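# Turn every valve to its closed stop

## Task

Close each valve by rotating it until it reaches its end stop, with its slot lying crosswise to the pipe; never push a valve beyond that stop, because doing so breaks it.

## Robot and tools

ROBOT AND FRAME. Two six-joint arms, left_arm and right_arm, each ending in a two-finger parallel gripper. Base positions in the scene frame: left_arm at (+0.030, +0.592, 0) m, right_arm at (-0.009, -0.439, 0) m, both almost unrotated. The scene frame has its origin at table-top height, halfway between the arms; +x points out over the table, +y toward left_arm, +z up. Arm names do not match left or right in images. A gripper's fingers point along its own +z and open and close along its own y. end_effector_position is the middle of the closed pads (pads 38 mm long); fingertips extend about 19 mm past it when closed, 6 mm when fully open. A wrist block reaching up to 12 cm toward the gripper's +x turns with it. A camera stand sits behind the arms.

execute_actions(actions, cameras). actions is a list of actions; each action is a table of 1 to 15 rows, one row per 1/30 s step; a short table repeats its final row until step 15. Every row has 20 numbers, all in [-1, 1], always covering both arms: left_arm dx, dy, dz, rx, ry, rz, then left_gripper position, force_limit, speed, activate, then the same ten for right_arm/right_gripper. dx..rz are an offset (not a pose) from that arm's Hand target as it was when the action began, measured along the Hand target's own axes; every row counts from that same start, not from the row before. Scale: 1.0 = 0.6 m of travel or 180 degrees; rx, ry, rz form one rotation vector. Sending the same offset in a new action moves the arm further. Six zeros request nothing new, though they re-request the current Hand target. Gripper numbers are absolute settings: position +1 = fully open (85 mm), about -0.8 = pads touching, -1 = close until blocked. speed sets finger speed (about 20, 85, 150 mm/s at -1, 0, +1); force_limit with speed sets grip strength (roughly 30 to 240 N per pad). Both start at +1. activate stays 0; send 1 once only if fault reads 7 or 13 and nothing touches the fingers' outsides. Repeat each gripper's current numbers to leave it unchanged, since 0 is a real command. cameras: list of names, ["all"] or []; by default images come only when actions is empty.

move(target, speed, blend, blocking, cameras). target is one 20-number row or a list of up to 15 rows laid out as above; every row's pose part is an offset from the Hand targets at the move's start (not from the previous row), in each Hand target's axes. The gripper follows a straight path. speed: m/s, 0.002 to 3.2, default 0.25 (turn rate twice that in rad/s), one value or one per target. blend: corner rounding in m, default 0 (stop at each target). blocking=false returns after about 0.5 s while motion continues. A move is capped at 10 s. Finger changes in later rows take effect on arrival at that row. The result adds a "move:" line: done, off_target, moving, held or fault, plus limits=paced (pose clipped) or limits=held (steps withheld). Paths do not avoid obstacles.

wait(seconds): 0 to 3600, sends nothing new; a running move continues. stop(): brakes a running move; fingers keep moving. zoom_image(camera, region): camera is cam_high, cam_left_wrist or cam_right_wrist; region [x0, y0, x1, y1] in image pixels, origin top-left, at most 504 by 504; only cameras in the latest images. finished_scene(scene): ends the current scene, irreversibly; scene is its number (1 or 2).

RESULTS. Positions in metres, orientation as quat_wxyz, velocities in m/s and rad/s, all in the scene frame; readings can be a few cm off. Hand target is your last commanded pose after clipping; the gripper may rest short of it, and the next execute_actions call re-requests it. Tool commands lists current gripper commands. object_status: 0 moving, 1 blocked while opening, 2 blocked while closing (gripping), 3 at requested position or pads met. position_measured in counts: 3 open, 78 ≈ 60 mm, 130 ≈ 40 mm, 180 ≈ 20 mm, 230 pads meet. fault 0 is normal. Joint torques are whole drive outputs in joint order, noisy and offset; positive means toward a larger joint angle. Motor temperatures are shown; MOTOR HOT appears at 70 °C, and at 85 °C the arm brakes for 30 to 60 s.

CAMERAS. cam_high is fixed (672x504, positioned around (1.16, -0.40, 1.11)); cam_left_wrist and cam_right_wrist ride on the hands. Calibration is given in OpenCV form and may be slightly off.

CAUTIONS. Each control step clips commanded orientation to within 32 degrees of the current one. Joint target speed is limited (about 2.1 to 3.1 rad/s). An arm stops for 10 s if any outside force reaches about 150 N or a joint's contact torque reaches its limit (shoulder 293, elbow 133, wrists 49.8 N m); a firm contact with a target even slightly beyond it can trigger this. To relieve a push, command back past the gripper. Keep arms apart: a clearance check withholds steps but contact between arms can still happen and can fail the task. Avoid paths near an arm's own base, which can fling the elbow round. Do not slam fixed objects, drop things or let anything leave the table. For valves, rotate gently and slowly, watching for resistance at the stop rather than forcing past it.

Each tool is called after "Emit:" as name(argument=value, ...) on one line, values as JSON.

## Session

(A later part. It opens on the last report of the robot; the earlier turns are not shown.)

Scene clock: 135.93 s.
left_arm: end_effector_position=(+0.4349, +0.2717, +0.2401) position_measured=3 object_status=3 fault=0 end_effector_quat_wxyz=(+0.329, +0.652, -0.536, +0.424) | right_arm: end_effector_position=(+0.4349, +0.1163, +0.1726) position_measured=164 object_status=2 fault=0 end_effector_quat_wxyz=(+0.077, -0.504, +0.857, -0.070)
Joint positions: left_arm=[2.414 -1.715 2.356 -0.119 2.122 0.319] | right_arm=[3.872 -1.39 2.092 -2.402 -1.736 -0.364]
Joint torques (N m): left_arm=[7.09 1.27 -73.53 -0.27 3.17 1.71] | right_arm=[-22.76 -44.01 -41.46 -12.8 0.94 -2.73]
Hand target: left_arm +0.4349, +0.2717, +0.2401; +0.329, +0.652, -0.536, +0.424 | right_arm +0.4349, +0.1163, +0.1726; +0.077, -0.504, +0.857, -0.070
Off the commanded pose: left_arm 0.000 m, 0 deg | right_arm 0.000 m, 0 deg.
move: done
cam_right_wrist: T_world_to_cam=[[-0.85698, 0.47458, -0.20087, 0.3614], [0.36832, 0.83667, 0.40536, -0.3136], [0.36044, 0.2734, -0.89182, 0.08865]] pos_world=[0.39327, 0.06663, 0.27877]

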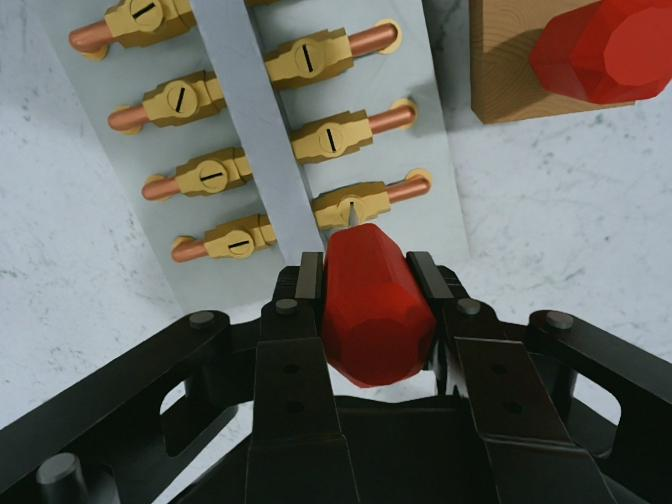

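Emit:
move(target=[[0,0,0,0,0,0,1,1,1,0,-0.0008,-0.0009,0.0002,0,0,-0.1,-1,0,-1,0],[0,0,0,0,0,0,1,1,1,0,-0.0008,-0.0009,0.0002,0,0,-0.12,-1,0,-1,0]], speed=[0.12,0.03], cameras=["cam_right_wrist"])

Emit:
zoom_image(camera="cam_right_wrist", region=[320, 165, 400, 245])

Emit:
zoom_image(camera="cam_right_wrist", region=[300, 90, 380, 170])

Scene clock: 139.23 s.
left_arm: end_effector_position=(+0.4349, +0.2717, +0.2401) position_measured=3 object_status=3 fault=0 end_effector_quat_wxyz=(+0.329, +0.652, -0.536, +0.424) | right_arm: end_effector_position=(+0.4356, +0.1165, +0.1726) position_measured=164 object_status=2 fault=0 end_effector_quat_wxyz=(+0.063, -0.656, +0.748, -0.083) end_effector_velocity=(+0.000, -0.001, -0.001) end_effector_angular_velocity=(-0.002, +0.001, +0.004)
Joint positions: left_arm=[2.414 -1.715 2.356 -0.119 2.122 0.319] | right_arm=[3.872 -1.389 2.091 -2.401 -1.736 -0.741]
Joint velocities: left_arm=[within noise] | right_arm=[-0.001 0 0.001 0 0 -0.005]
Joint torques (N m): left_arm=[9.38 0.99 -72.02 0.28 3.4 1.42] | right_arm=[-4.88 -45.94 -30.75 -1.61 1.75 -4.07]
Hand target: left_arm +0.4349, +0.2717, +0.2401; +0.329, +0.652, -0.536, +0.424 | right_arm +0.4356, +0.1165, +0.1726; +0.063, -0.656, +0.747, -0.083
Off the commanded pose: left_arm 0.000 m, 0 deg | right_arm 0.000 m, 0 deg.
move: done
cam_right_wrist: T_world_to_cam=[[-0.97079, 0.11766, -0.20908, 0.45451], [0.04244, 0.94196, 0.33303, -0.17179], [0.23613, 0.31443, -0.91944, 0.14247]] pos_world=[0.41489, 0.06355, 0.28324]

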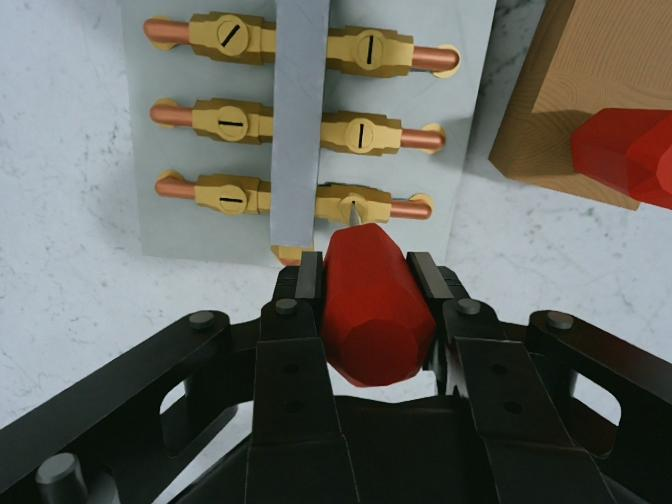

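Scaled by 6.300 from the camera's image (finer frame: 960x720).

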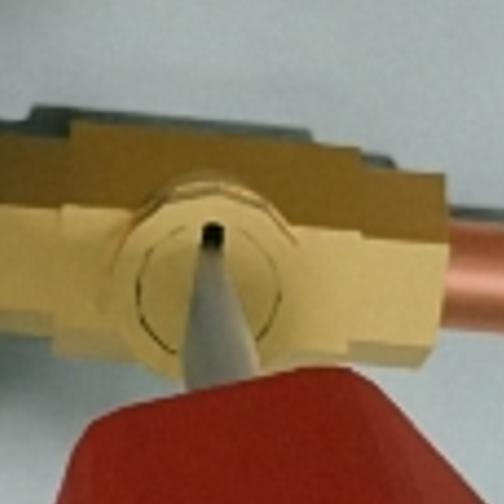

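Scaled by 6.300 from the camera's image (finer frame: 960x720).

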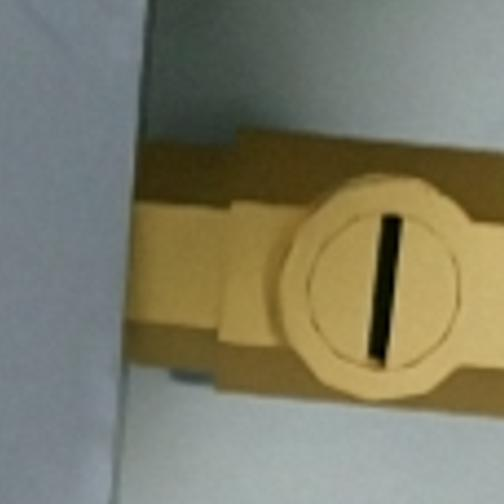

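Emit:
move(target=[[0,0,0,0,0,0,1,1,1,0,0,0,0,0,0,-0.0167,-1,0,-1,0]], speed=[0.03], cameras=["cam_right_wrist"])

Emit:
zoom_image(camera="cam_right_wrist", region=[320, 165, 400, 245])

Scene clock: 140.77 s.
left_arm: end_effector_position=(+0.4349, +0.2717, +0.2401) position_measured=3 object_status=3 fault=0 end_effector_quat_wxyz=(+0.329, +0.652, -0.536, +0.424) | right_arm: end_effector_position=(+0.4356, +0.1165, +0.1726) position_measured=164 object_status=2 fault=0 end_effector_quat_wxyz=(-0.060, +0.675, -0.730, +0.085)
Joint positions: left_arm=[2.414 -1.715 2.356 -0.119 2.122 0.319] | right_arm=[3.872 -1.389 2.091 -2.401 -1.736 -0.794]
Joint torques (N m): left_arm=[12.48 -2.82 -74.28 0.09 3.54 1.98] | right_arm=[3.21 -59.29 -29.27 0.87 0.4 -4.41]
Hand target: left_arm +0.4349, +0.2717, +0.2401; +0.329, +0.652, -0.536, +0.424 | right_arm +0.4356, +0.1165, +0.1726; -0.060, +0.676, -0.730, +0.085
Off the commanded pose: left_arm 0.000 m, 0 deg | right_arm 0.000 m, 0 deg.
move: done
cam_right_wrist: T_world_to_cam=[[-0.97599, 0.06533, -0.20779, 0.46263], [-0.00539, 0.94643, 0.32287, -0.14974], [0.21775, 0.31624, -0.92335, 0.151]] pos_world=[0.41783, 0.06374, 0.2839]

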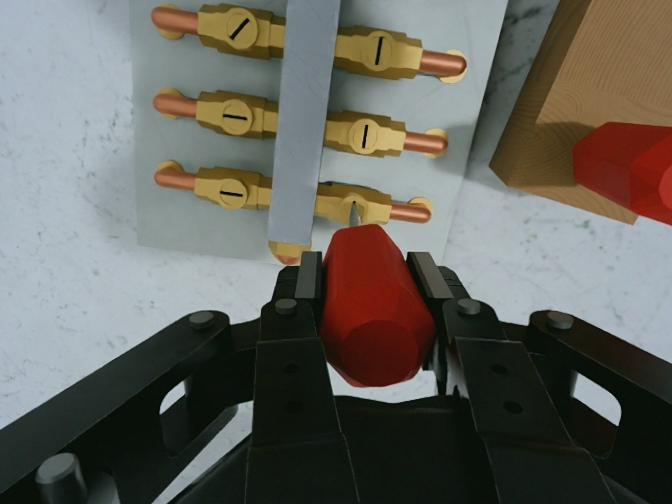

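Scaled by 6.300 from the camera's image (finer frame: 960x720).

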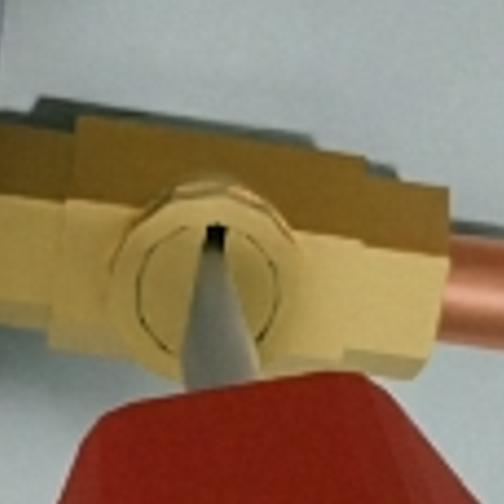

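Emit:
move(target=[[0,0,0,0,0,0,1,1,1,0,0,0,-0.045,0,0,0,-1,0,-1,0],[0,0,0,0,0,0,1,1,1,0,0.0068,-0.1049,-0.045,0,0,0.5333,-1,0,-1,0],[0,0,0,0,0,0,1,1,1,0,0.0068,-0.1049,-0.0101,0,0,0.5333,-1,0,-1,0]], speed=[0.1,0.5,0.1], blend=[0.003,0.002,0], cameras=["cam_left_wrist","cam_right_wrist"])

Emit:
zoom_image(camera="cam_right_wrist", region=[335, 185, 375, 225])

Emit:
zoom_image(camera="cam_left_wrist", region=[280, 220, 320, 260])

Scene clock: 144.67 s.
left_arm: end_effector_position=(+0.4349, +0.2717, +0.2401) position_measured=3 object_status=3 fault=0 end_effector_quat_wxyz=(+0.329, +0.652, -0.536, +0.424) | right_arm: end_effector_position=(+0.4954, +0.1081, +0.1918) position_measured=164 object_status=2 fault=0 end_effector_quat_wxyz=(+0.104, +0.090, +0.990, -0.012)
Joint positions: left_arm=[2.414 -1.715 2.356 -0.119 2.122 0.319] | right_arm=[3.807 -1.367 2.022 -2.366 -1.728 0.816]
Joint torques (N m): left_arm=[10.79 0.4 -71.57 0.44 3.43 1.42] | right_arm=[-14.82 -53.53 -37.63 -11.47 -2.26 0.64]
Hand target: left_arm +0.4349, +0.2717, +0.2401; +0.329, +0.652, -0.536, +0.424 | right_arm +0.4954, +0.1081, +0.1916; +0.104, +0.090, +0.990, -0.012
Off the commanded pose: left_arm 0.000 m, 0 deg | right_arm 0.000 m, 0 deg.
move: done
cam_left_wrist: T_world_to_cam=[[-0.97353, -0.22736, -0.02351, 0.50192], [-0.14663, 0.70011, -0.69882, 0.05712], [0.17534, -0.67688, -0.71491, 0.40622]] pos_world=[0.42578, 0.34909, 0.34213]
cam_right_wrist: T_world_to_cam=[[0.17438, 0.98464, -0.00875, -0.18182], [0.82749, -0.14172, 0.5433, -0.48497], [0.53372, -0.10198, -0.83949, 0.03095]] pos_world=[0.4165, 0.11345, 0.28788]

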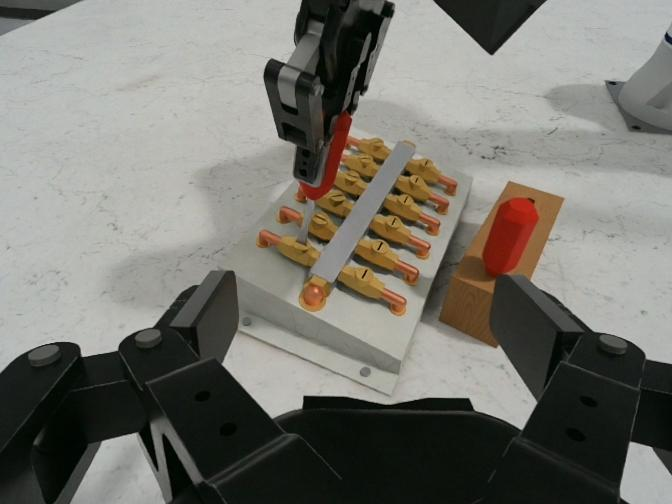

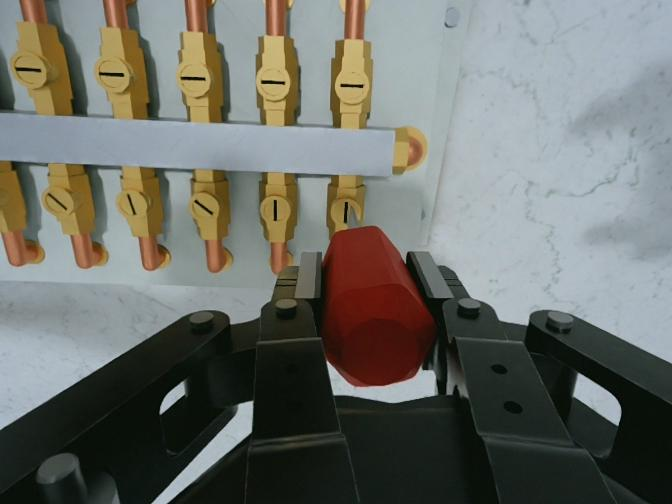

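Scaled by 12.600 from the camera's image (finer frame: 960x720).

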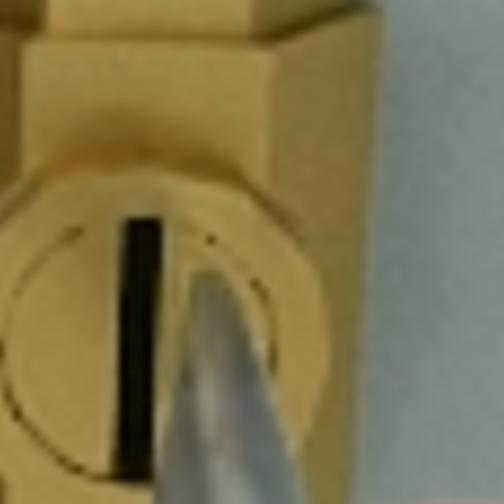

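Scaled by 12.600 from the camera's image (finer frame: 960x720).

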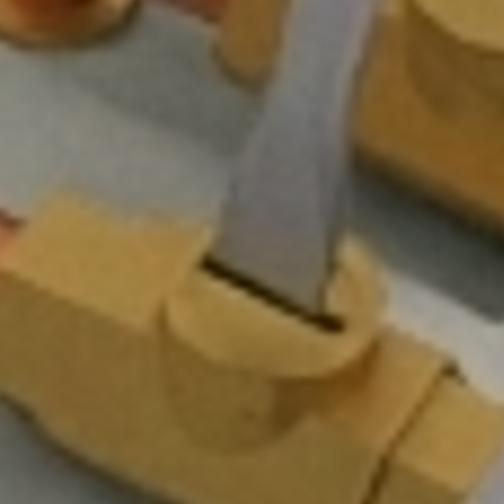

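Emit:
move(target=[[0,0,0,0,0,0,1,1,1,0,0,-0.0046,0,0,0,0,-1,0,-1,0],[0,0,0,0,0,0,1,1,1,0,0,-0.0046,0.005,0,0,0,-1,0,-1,0]], speed=[0.1,0.1], cameras=["cam_left_wrist","cam_right_wrist"])

Emit:
zoom_image(camera="cam_right_wrist", region=[335, 185, 375, 225])

Emit:
zoom_image(camera="cam_left_wrist", region=[290, 233, 310, 253])

Scene clock: 145.90 s.
left_arm: end_effector_position=(+0.4349, +0.2717, +0.2401) position_measured=3 object_status=3 fault=0 end_effector_quat_wxyz=(+0.329, +0.652, -0.536, +0.424) | right_arm: end_effector_position=(+0.4955, +0.1052, +0.1888) position_measured=164 object_status=2 fault=0 end_effector_quat_wxyz=(+0.104, +0.090, +0.990, -0.012)
Joint positions: left_arm=[2.414 -1.715 2.356 -0.119 2.122 0.319] | right_arm=[3.804 -1.366 2.029 -2.373 -1.727 0.813]
Joint torques (N m): left_arm=[8.52 0.65 -70.69 -0.35 3.09 1.4] | right_arm=[-13.36 -54.49 -37.09 -11.63 2.15 -2.84]
Hand target: left_arm +0.4349, +0.2717, +0.2401; +0.329, +0.652, -0.536, +0.424 | right_arm +0.4956, +0.1052, +0.1887; +0.104, +0.090, +0.990, -0.012
Off the commanded pose: left_arm 0.000 m, 0 deg | right_arm 0.000 m, 0 deg.
move: done
cam_left_wrist: T_world_to_cam=[[-0.97353, -0.22736, -0.02351, 0.50192], [-0.14663, 0.70011, -0.69882, 0.05712], [0.17534, -0.67688, -0.71491, 0.40622]] pos_world=[0.42578, 0.34909, 0.34213]
cam_right_wrist: T_world_to_cam=[[0.17446, 0.98462, -0.0087, -0.17917], [0.82747, -0.14182, 0.5433, -0.48389], [0.53372, -0.10198, -0.83949, 0.02804]] pos_world=[0.4167, 0.11065, 0.28488]

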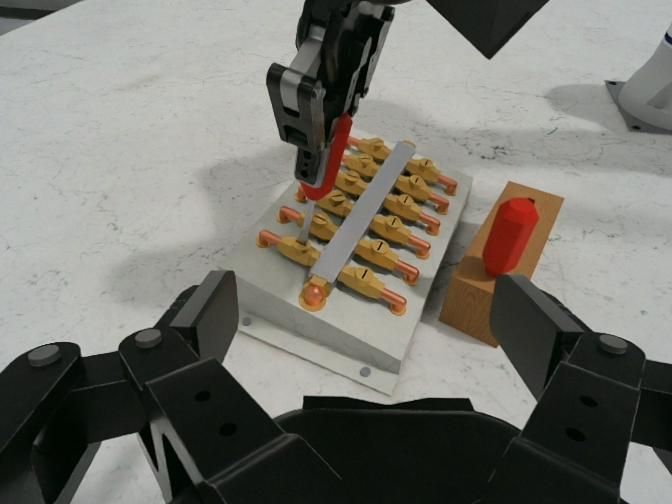

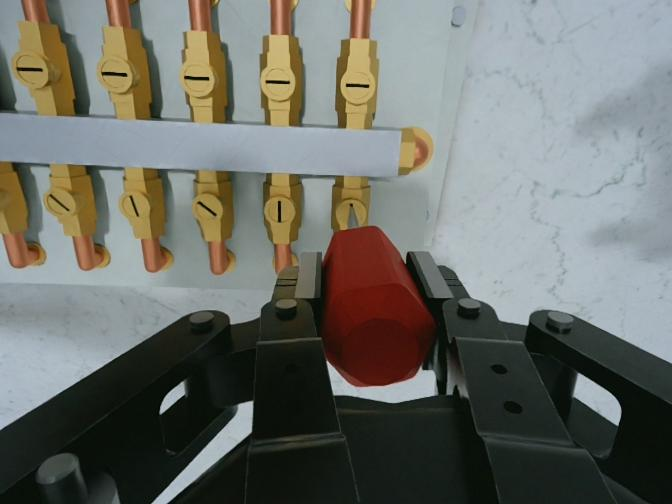

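Scaled by 12.600 from the camera's image (finer frame: 960x720).

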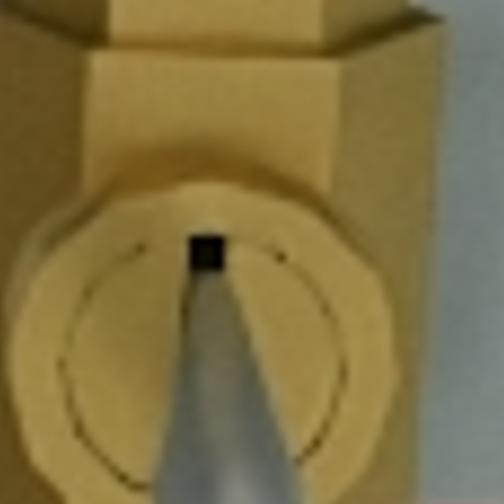

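Scaled by 25.200 from the camera's image (finer frame: 960x720).

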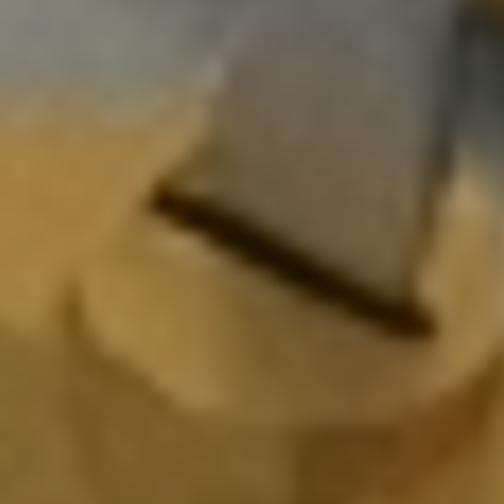

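Emit:
move(target=[[0,0,0,0,0,0,1,1,1,0,0,0,0.0018,0,0,0,-1,0,-1,0]], speed=[0.04])

Emit:
move(target=[[0,0,0,0,0,0,1,1,1,0,0,0,0.0012,0,0,0,-1,0,-1,0]], speed=[0.03], cameras=["cam_left_wrist","cam_right_wrist"])

Emit:
zoom_image(camera="cam_right_wrist", region=[335, 185, 375, 225])

Emit:
zoom_image(camera="cam_left_wrist", region=[290, 233, 310, 253])

Scene clock: 146.67 s.
left_arm: end_effector_position=(+0.4349, +0.2717, +0.2401) position_measured=3 object_status=3 fault=0 end_effector_quat_wxyz=(+0.329, +0.652, -0.536, +0.424) | right_arm: end_effector_position=(+0.4958, +0.1052, +0.1876) position_measured=164 object_status=2 fault=0 end_effector_quat_wxyz=(+0.104, +0.090, +0.990, -0.012)
Joint positions: left_arm=[2.414 -1.715 2.356 -0.119 2.122 0.319] | right_arm=[3.803 -1.365 2.03 -2.375 -1.727 0.813]
Joint torques (N m): left_arm=[8.71 0.01 -71.43 0 3.39 1.44] | right_arm=[-14.44 -52.01 -36.66 -11.88 1.94 -2.93]
Hand target: left_arm +0.4349, +0.2717, +0.2401; +0.329, +0.652, -0.536, +0.424 | right_arm +0.4958, +0.1052, +0.1876; +0.104, +0.090, +0.990, -0.012
Off the commanded pose: left_arm 0.000 m, 0 deg | right_arm 0.000 m, 0 deg.
move: done

Scene clock: 147.17 s.
left_arm: end_effector_position=(+0.4349, +0.2717, +0.2401) position_measured=3 object_status=3 fault=0 end_effector_quat_wxyz=(+0.329, +0.652, -0.536, +0.424) | right_arm: end_effector_position=(+0.4959, +0.1052, +0.1869) position_measured=164 object_status=2 fault=0 end_effector_quat_wxyz=(+0.104, +0.090, +0.990, -0.012)
Joint positions: left_arm=[2.414 -1.715 2.356 -0.119 2.122 0.319] | right_arm=[3.803 -1.364 2.03 -2.376 -1.727 0.813]
Joint torques (N m): left_arm=[12.82 2.99 -72.94 -0.08 2.97 0.6] | right_arm=[-14.22 -52.42 -35.64 -11.7 2.11 -2.63]
Hand target: left_arm +0.4349, +0.2717, +0.2401; +0.329, +0.652, -0.536, +0.424 | right_arm +0.4959, +0.1051, +0.1869; +0.104, +0.090, +0.990, -0.012
Off the commanded pose: left_arm 0.000 m, 0 deg | right_arm 0.000 m, 0 deg.
move: done
cam_left_wrist: T_world_to_cam=[[-0.97353, -0.22736, -0.02351, 0.50192], [-0.14663, 0.70011, -0.69882, 0.05712], [0.17534, -0.67688, -0.71491, 0.40622]] pos_world=[0.42578, 0.34909, 0.34213]
cam_right_wrist: T_world_to_cam=[[0.17446, 0.98462, -0.0087, -0.17916], [0.82747, -0.14182, 0.5433, -0.4832], [0.53372, -0.10198, -0.83949, 0.02622]] pos_world=[0.4171, 0.11055, 0.28298]

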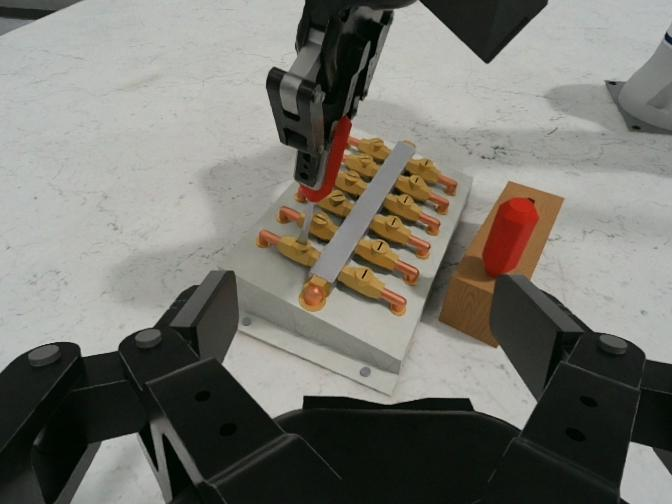

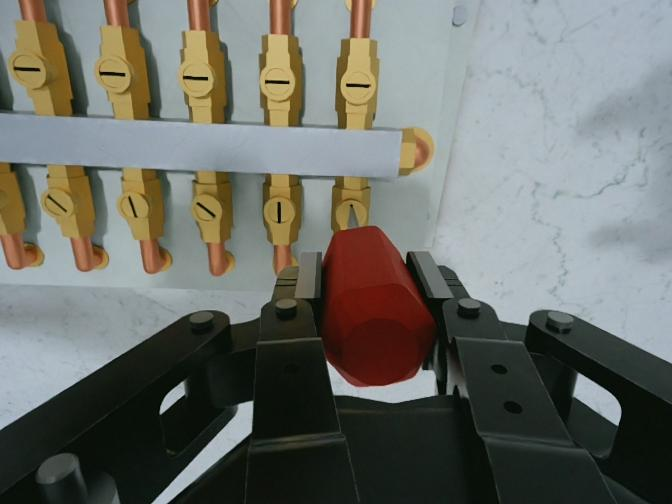

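Scaled by 12.600 from the camera's image (finer frame: 960x720).

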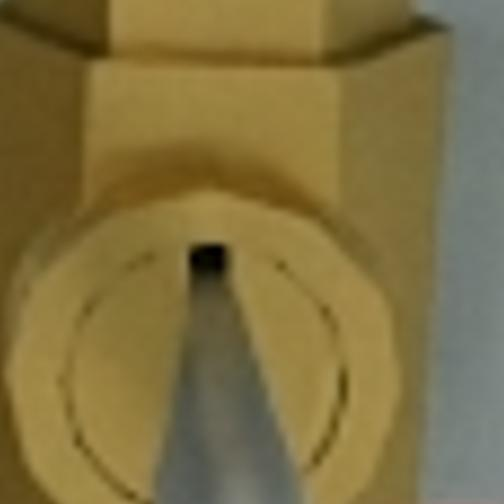

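Scaled by 25.200 from the camera's image (finer frame: 960x720).

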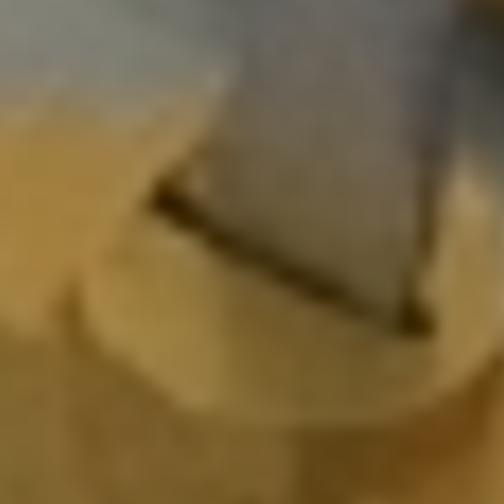

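Emit:
move(target=[[0,0,0,0,0,0,1,1,1,0,0,0,0.0013,0,0,0,-1,0,-1,0]], speed=[0.03])

Emit:
move(target=[[0,0,0,0,0,0,1,1,1,0,0,0,0.0012,0,0,0,-1,0,-1,0]], speed=[0.03], cameras=["cam_left_wrist","cam_right_wrist"])

Emit:
zoom_image(camera="cam_right_wrist", region=[335, 185, 375, 225])

Emit:
zoom_image(camera="cam_left_wrist", region=[290, 233, 310, 253])

Scene clock: 147.80 s.
left_arm: end_effector_position=(+0.4349, +0.2717, +0.2401) position_measured=3 object_status=3 fault=0 end_effector_quat_wxyz=(+0.329, +0.652, -0.536, +0.424) | right_arm: end_effector_position=(+0.4961, +0.1051, +0.1861) position_measured=164 object_status=2 fault=0 end_effector_quat_wxyz=(+0.104, +0.090, +0.990, -0.012)
Joint positions: left_arm=[2.414 -1.715 2.356 -0.119 2.122 0.319] | right_arm=[3.803 -1.363 2.031 -2.378 -1.727 0.812]
Joint torques (N m): left_arm=[10.42 0.91 -74.31 0.17 2.8 1.35] | right_arm=[-16.06 -50.78 -36.08 -11.03 1.89 -2.73]
Hand target: left_arm +0.4349, +0.2717, +0.2401; +0.329, +0.652, -0.536, +0.424 | right_arm +0.4961, +0.1051, +0.1861; +0.104, +0.090, +0.990, -0.012
Off the commanded pose: left_arm 0.000 m, 0 deg | right_arm 0.000 m, 0 deg.
move: done

Scene clock: 148.30 s.
left_arm: end_effector_position=(+0.4349, +0.2717, +0.2401) position_measured=3 object_status=3 fault=0 end_effector_quat_wxyz=(+0.329, +0.652, -0.536, +0.424) | right_arm: end_effector_position=(+0.4962, +0.1051, +0.1854) position_measured=164 object_status=2 fault=0 end_effector_quat_wxyz=(+0.104, +0.090, +0.990, -0.012)
Joint positions: left_arm=[2.414 -1.715 2.356 -0.119 2.122 0.319] | right_arm=[3.803 -1.362 2.031 -2.379 -1.727 0.812]
Joint torques (N m): left_arm=[10.69 1.01 -72.73 -0.62 2.71 0.87] | right_arm=[-15.48 -51.82 -35.27 -11.09 1.91 -2.82]
Hand target: left_arm +0.4349, +0.2717, +0.2401; +0.329, +0.652, -0.536, +0.424 | right_arm +0.4962, +0.1051, +0.1854; +0.104, +0.090, +0.990, -0.012
Off the commanded pose: left_arm 0.000 m, 0 deg | right_arm 0.000 m, 0 deg.
move: done
cam_left_wrist: T_world_to_cam=[[-0.97353, -0.22736, -0.02351, 0.50192], [-0.14663, 0.70011, -0.69882, 0.05712], [0.17534, -0.67688, -0.71491, 0.40622]] pos_world=[0.42578, 0.34909, 0.34213]
cam_right_wrist: T_world_to_cam=[[0.17446, 0.98462, -0.0087, -0.17922], [0.82747, -0.14182, 0.5433, -0.48263], [0.53372, -0.10198, -0.83949, 0.0248]] pos_world=[0.4174, 0.11055, 0.28148]

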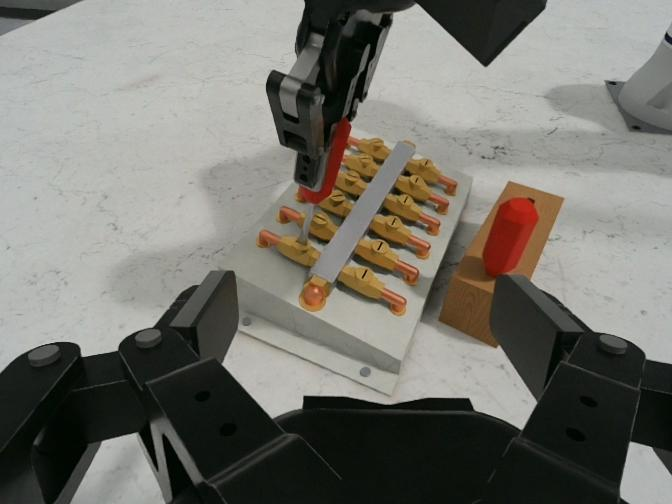

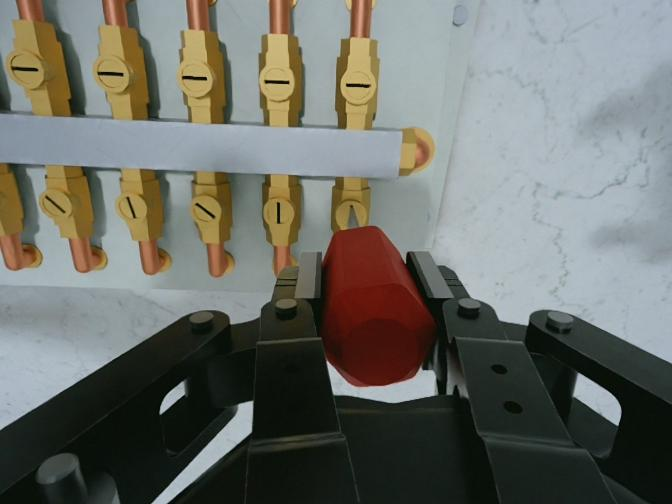

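Scaled by 12.600 from the camera's image (finer frame: 960x720).

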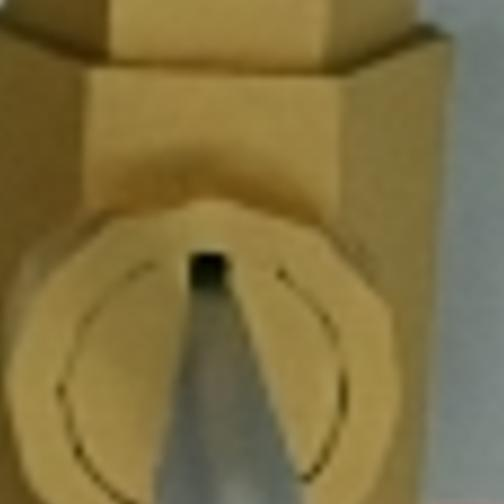

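Scaled by 25.200 from the camera's image (finer frame: 960x720).

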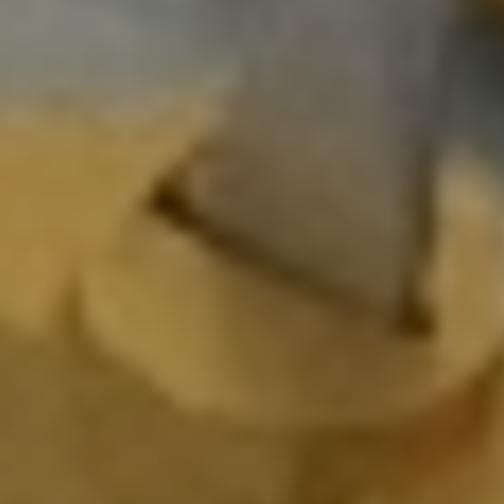

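Emit:
move(target=[[0,0,0,0,0,0,1,1,1,0,0,0,0.0010,0,0,0,-1,0,-1,0],[0,0,0,0,0,0,1,1,1,0,-0.0006,-0.0032,0.0010,0,0,-0.1389,-1,0,-1,0]], speed=[0.03,0.15], cameras=["cam_right_wrist"])

Emit:
zoom_image(camera="cam_right_wrist", region=[335, 185, 375, 225])

Scene clock: 150.63 s.
left_arm: end_effector_position=(+0.4349, +0.2717, +0.2401) position_measured=3 object_status=3 fault=0 end_effector_quat_wxyz=(+0.329, +0.652, -0.536, +0.424) | right_arm: end_effector_position=(+0.4963, +0.1031, +0.1849) position_measured=164 object_status=2 fault=0 end_effector_quat_wxyz=(+0.099, -0.126, +0.987, -0.034)
Joint positions: left_arm=[2.414 -1.715 2.356 -0.119 2.122 0.319] | right_arm=[3.8 -1.364 2.034 -2.381 -1.727 0.374]
Joint torques (N m): left_arm=[8.94 3.66 -70.89 0.03 2.92 1.5] | right_arm=[-28.73 -62.19 -24.95 -8.79 -1.06 -3.48]
Hand target: left_arm +0.4349, +0.2717, +0.2401; +0.329, +0.652, -0.536, +0.424 | right_arm +0.4963, +0.1031, +0.1849; +0.099, -0.126, +0.986, -0.034
Off the commanded pose: left_arm 0.000 m, 0 deg | right_arm 0.000 m, 0 deg.
move: done
cam_right_wrist: T_world_to_cam=[[-0.24869, 0.96383, -0.09579, 0.05102], [0.81163, 0.26134, 0.52245, -0.51256], [0.52859, 0.05218, -0.84727, 0.01228]] pos_world=[0.4222, 0.08414, 0.28308]

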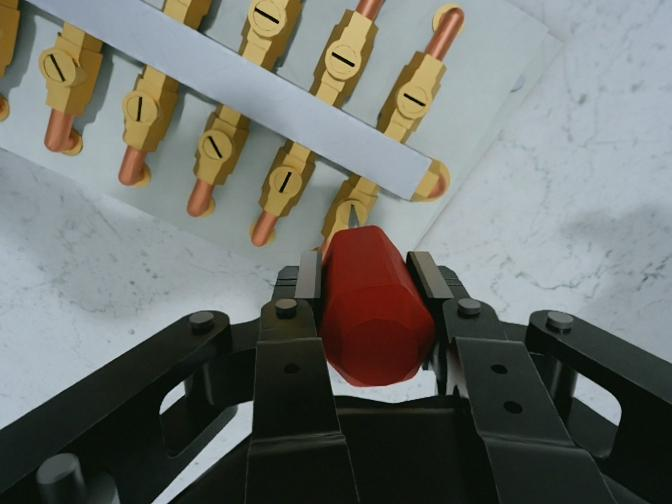

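Scaled by 12.600 from the camera's image (finer frame: 960x720).

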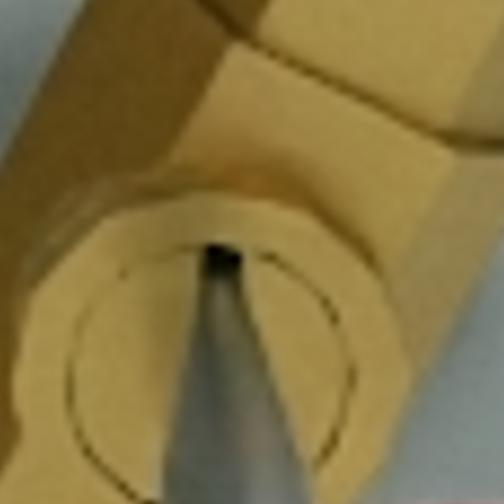

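Emit:
move(target=[[0,0,0,0,0,0,1,1,1,0,-0.0012,-0.0026,0.0002,0,0,-0.1389,-1,0,-1,0]], speed=[0.15], cameras=["cam_right_wrist"])

Emit:
zoom_image(camera="cam_right_wrist", region=[335, 185, 375, 225])

Scene clock: 152.83 s.
left_arm: end_effector_position=(+0.4349, +0.2717, +0.2401) position_measured=3 object_status=3 fault=0 end_effector_quat_wxyz=(+0.329, +0.652, -0.536, +0.424) | right_arm: end_effector_position=(+0.4974, +0.1018, +0.1851) position_measured=164 object_status=2 fault=0 end_effector_quat_wxyz=(+0.089, -0.337, +0.936, -0.055)
Joint positions: left_arm=[2.414 -1.715 2.356 -0.119 2.122 0.319] | right_arm=[3.798 -1.364 2.035 -2.381 -1.726 -0.065]
Joint torques (N m): left_arm=[9.57 -1.09 -72.15 -0.19 3 1.34] | right_arm=[-32.72 -52.33 -26.47 -11.44 -2.08 -3]
Hand target: left_arm +0.4349, +0.2717, +0.2401; +0.329, +0.652, -0.536, +0.424 | right_arm +0.4974, +0.1018, +0.1851; +0.089, -0.337, +0.936, -0.055
Off the commanded pose: left_arm 0.000 m, 0 deg | right_arm 0.000 m, 0 deg.
move: done
cam_right_wrist: T_world_to_cam=[[-0.62554, 0.76247, -0.16534, 0.27342], [0.63014, 0.61871, 0.46916, -0.44943], [0.46002, 0.18929, -0.8675, 0.03576]] pos_world=[0.43779, 0.06282, 0.28709]

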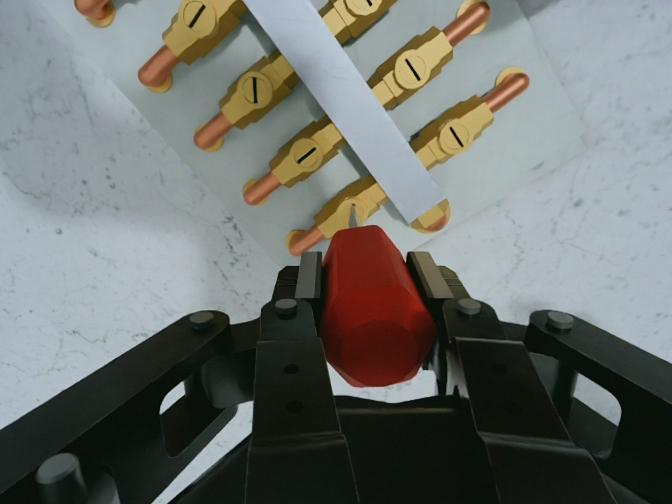

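Scaled by 12.600 from the camera's image (finer frame: 960x720).

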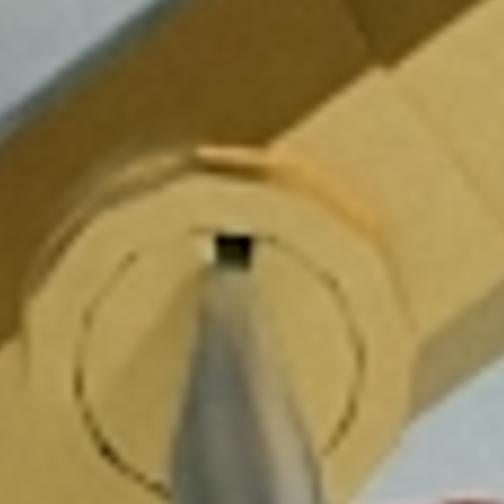

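Emit:
move(target=[[0,0,0,0,0,0,1,1,1,0,-0.0013,-0.0019,0.0002,0,0,-0.1389,-1,0,-1,0]], speed=[0.15], cameras=["cam_right_wrist"])

Emit:
zoom_image(camera="cam_right_wrist", region=[335, 185, 375, 225])

Scene clock: 155.03 s.
left_arm: end_effector_position=(+0.4349, +0.2717, +0.2401) position_measured=3 object_status=3 fault=0 end_effector_quat_wxyz=(+0.329, +0.652, -0.536, +0.424) | right_arm: end_effector_position=(+0.4988, +0.1014, +0.1852) position_measured=164 object_status=2 fault=0 end_effector_quat_wxyz=(+0.075, -0.531, +0.841, -0.073)
Joint positions: left_arm=[2.414 -1.715 2.356 -0.119 2.122 0.319] | right_arm=[3.796 -1.364 2.034 -2.381 -1.726 -0.503]
Joint torques (N m): left_arm=[8.32 -0.57 -71.78 0.02 3.93 1.05] | right_arm=[-31.09 -34.95 -38.31 -13.41 -0.48 -2.92]
Hand target: left_arm +0.4349, +0.2717, +0.2401; +0.329, +0.652, -0.536, +0.424 | right_arm +0.4988, +0.1014, +0.1853; +0.075, -0.531, +0.841, -0.073
Off the commanded pose: left_arm 0.000 m, 0 deg | right_arm 0.000 m, 0 deg.
move: done
cam_right_wrist: T_world_to_cam=[[-0.88513, 0.41812, -0.20426, 0.44609], [0.31691, 0.86304, 0.39336, -0.30464], [0.34075, 0.28344, -0.89641, 0.09068]] pos_world=[0.4605, 0.05069, 0.29223]

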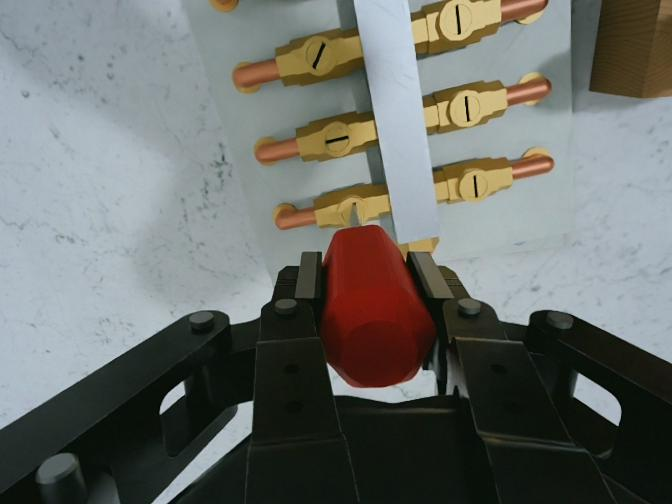

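Scaled by 12.600 from the camera's image (finer frame: 960x720).

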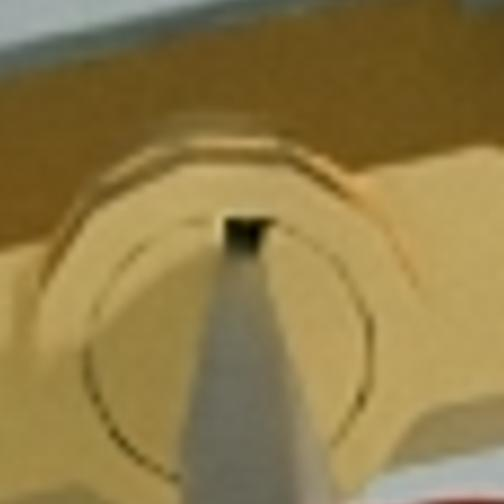

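Emit:
move(target=[[0,0,0,0,0,0,1,1,1,0,-0.0012,-0.0008,0.0002,0,0,-0.1,-1,0,-1,0],[0,0,0,0,0,0,1,1,1,0,-0.0012,-0.0009,0.0002,0,0,-0.1167,-1,0,-1,0]], speed=[0.12,0.03], cameras=["cam_right_wrist"])

Emit:
zoom_image(camera="cam_right_wrist", region=[320, 165, 400, 245])

Scene clock: 158.07 s.
left_arm: end_effector_position=(+0.4349, +0.2717, +0.2401) position_measured=3 object_status=3 fault=0 end_effector_quat_wxyz=(+0.329, +0.652, -0.536, +0.424) | right_arm: end_effector_position=(+0.4996, +0.1018, +0.1853) position_measured=164 object_status=2 fault=0 end_effector_quat_wxyz=(-0.060, +0.676, -0.730, +0.085)
Joint positions: left_arm=[2.414 -1.715 2.356 -0.119 2.122 0.319] | right_arm=[3.796 -1.362 2.032 -2.381 -1.726 -0.87]
Joint torques (N m): left_arm=[12.98 -2.81 -72.66 -0.42 2.77 1.49] | right_arm=[-23.36 -21.94 -40.97 -12.31 1.56 -4.32]
Hand target: left_arm +0.4349, +0.2717, +0.2401; +0.329, +0.652, -0.536, +0.424 | right_arm +0.4996, +0.1018, +0.1853; -0.060, +0.676, -0.730, +0.085
Off the commanded pose: left_arm 0.000 m, 0 deg | right_arm 0.000 m, 0 deg.
move: done
cam_right_wrist: T_world_to_cam=[[-0.97599, 0.06505, -0.20788, 0.52872], [-0.00568, 0.94645, 0.32281, -0.13952], [0.21774, 0.31624, -0.92335, 0.15341]] pos_world=[0.48183, 0.04914, 0.2966]

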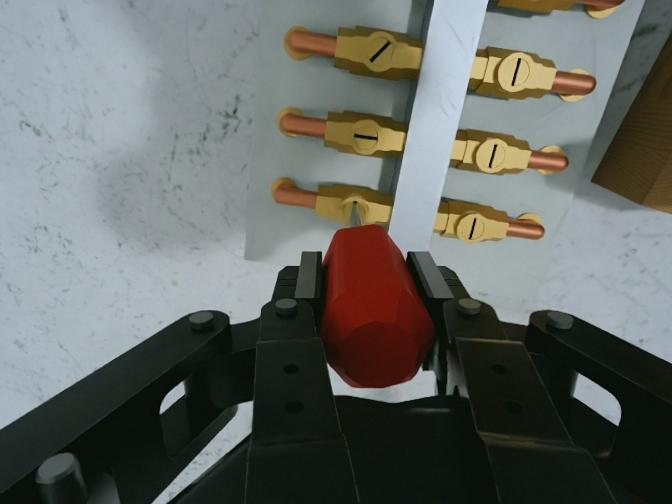

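Scaled by 6.300 from the camera's image (finer frame: 960x720).

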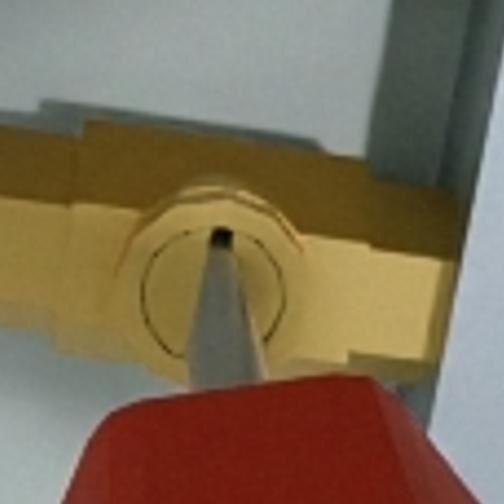

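Emit:
move(target=[[0,0,0,0,0,0,1,1,1,0,0,0,0,0,0,-0.0133,-1,0,-1,0]], speed=[0.03], cameras=["cam_right_wrist"])

Emit:
zoom_image(camera="cam_right_wrist", region=[320, 165, 400, 245])

Scene clock: 159.27 s.
left_arm: end_effector_position=(+0.4349, +0.2717, +0.2401) position_measured=3 object_status=3 fault=0 end_effector_quat_wxyz=(+0.329, +0.652, -0.536, +0.424) | right_arm: end_effector_position=(+0.4996, +0.1018, +0.1853) position_measured=164 object_status=2 fault=0 end_effector_quat_wxyz=(-0.059, +0.691, -0.716, +0.086)
Joint positions: left_arm=[2.414 -1.715 2.356 -0.119 2.122 0.319] | right_arm=[3.796 -1.362 2.032 -2.381 -1.726 -0.912]
Joint torques (N m): left_arm=[9.18 0.9 -70.43 -0.33 3.22 1.25] | right_arm=[-13.66 -32.5 -35.31 -5.84 0.31 -4.05]
Hand target: left_arm +0.4349, +0.2717, +0.2401; +0.329, +0.652, -0.536, +0.424 | right_arm +0.4996, +0.1018, +0.1853; -0.059, +0.691, -0.716, +0.086
Off the commanded pose: left_arm 0.000 m, 0 deg | right_arm 0.000 m, 0 deg.
move: done
cam_right_wrist: T_world_to_cam=[[-0.97817, 0.0235, -0.20648, 0.53381], [-0.04369, 0.94812, 0.31488, -0.11926], [0.20317, 0.31703, -0.9264, 0.16116]] pos_world=[0.48421, 0.04944, 0.29708]

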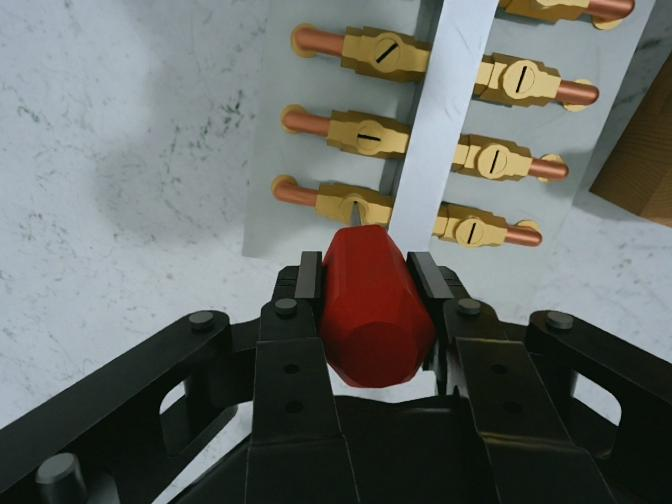

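Scaled by 6.300 from the camera's image (finer frame: 960x720).

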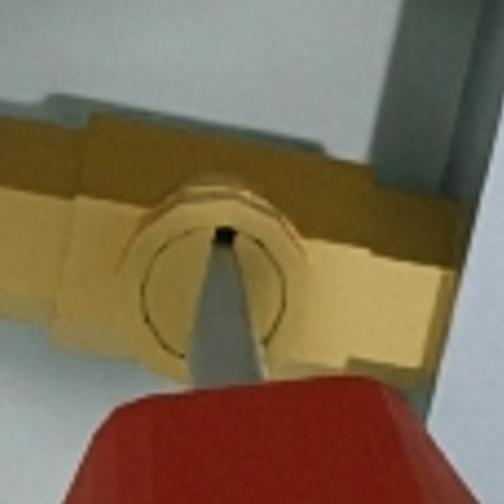

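Emit:
move(target=[[0,0,0,0,0,0,1,1,1,0,0,0,-0.03,0,0,0,-1,0,-1,0],[0,0,0,0,0,0,1,1,1,0,0.0599,0.013,-0.03,0,0,0.5189,-1,0,-1,0],[0,0,0,0,0,0,1,1,1,0,0.0599,0.013,-0.0066,0,0,0.5189,-1,0,-1,0]], speed=[0.1,0.5,0.1], blend=[0.003,0.002,0], cameras=["cam_left_wrist","cam_right_wrist"])

Emit:
zoom_image(camera="cam_right_wrist", region=[335, 185, 375, 225])

Emit:
zoom_image(camera="cam_left_wrist", region=[305, 200, 335, 230])

Scene clock: 162.50 s.
left_arm: end_effector_position=(+0.4349, +0.2717, +0.2401) position_measured=3 object_status=3 fault=0 end_effector_quat_wxyz=(+0.329, +0.652, -0.536, +0.424) | right_arm: end_effector_position=(+0.4897, +0.0663, +0.1890) position_measured=164 object_status=2 fault=0 end_effector_quat_wxyz=(+0.103, +0.047, +0.993, -0.017)
Joint positions: left_arm=[2.414 -1.715 2.356 -0.119 2.122 0.319] | right_arm=[3.762 -1.416 2.092 -2.393 -1.721 0.683]
Joint torques (N m): left_arm=[4.7 2.22 -72.72 -0.43 3.2 1.39] | right_arm=[-13.59 -47.25 -37.33 -11.57 -2.49 1.06]
Hand target: left_arm +0.4349, +0.2717, +0.2401; +0.329, +0.652, -0.536, +0.424 | right_arm +0.4897, +0.0663, +0.1888; +0.103, +0.047, +0.993, -0.017
Off the commanded pose: left_arm 0.000 m, 0 deg | right_arm 0.000 m, 0 deg.
move: done
cam_left_wrist: T_world_to_cam=[[-0.97353, -0.22736, -0.02351, 0.50192], [-0.14663, 0.70011, -0.69882, 0.05712], [0.17534, -0.67688, -0.71491, 0.40622]] pos_world=[0.42578, 0.34909, 0.34213]
cam_right_wrist: T_world_to_cam=[[0.0895, 0.99563, -0.02678, -0.09556], [0.83822, -0.06077, 0.54194, -0.49497], [0.53794, -0.07095, -0.83999, 0.02331]] pos_world=[0.4109, 0.06671, 0.28527]

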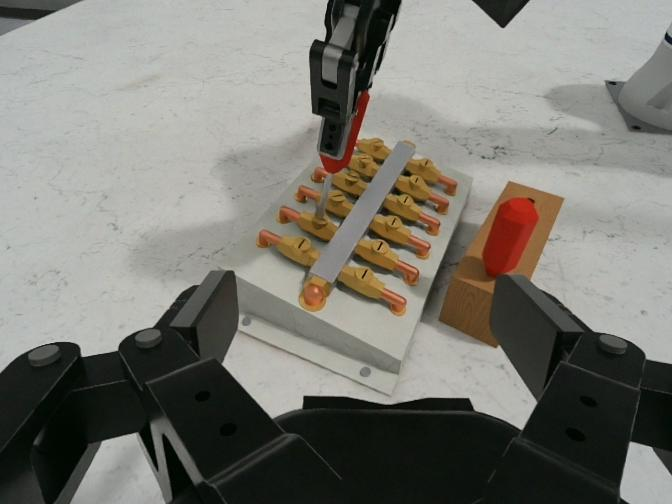

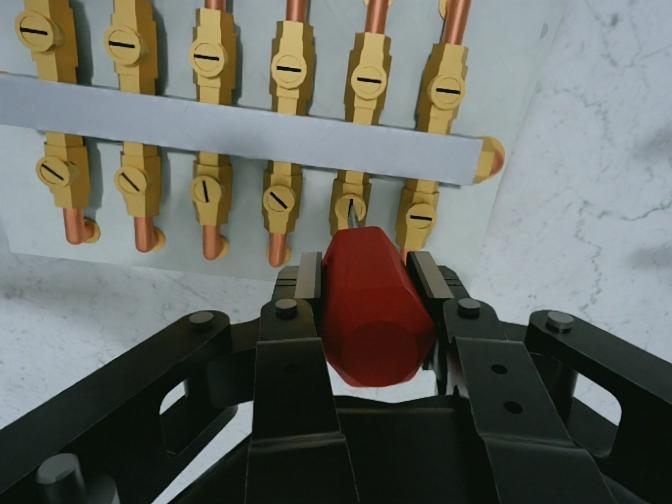

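Scaled by 12.600 from the camera's image (finer frame: 960x720).

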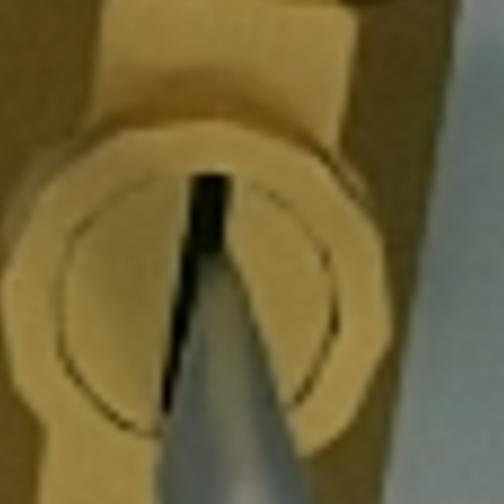

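Scaled by 16.800 from the camera's image (finer frame: 960x720).

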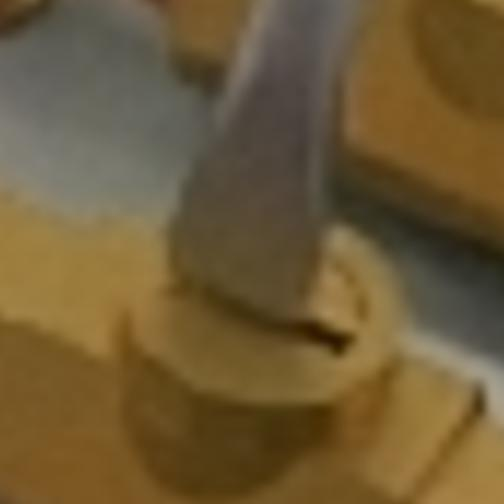

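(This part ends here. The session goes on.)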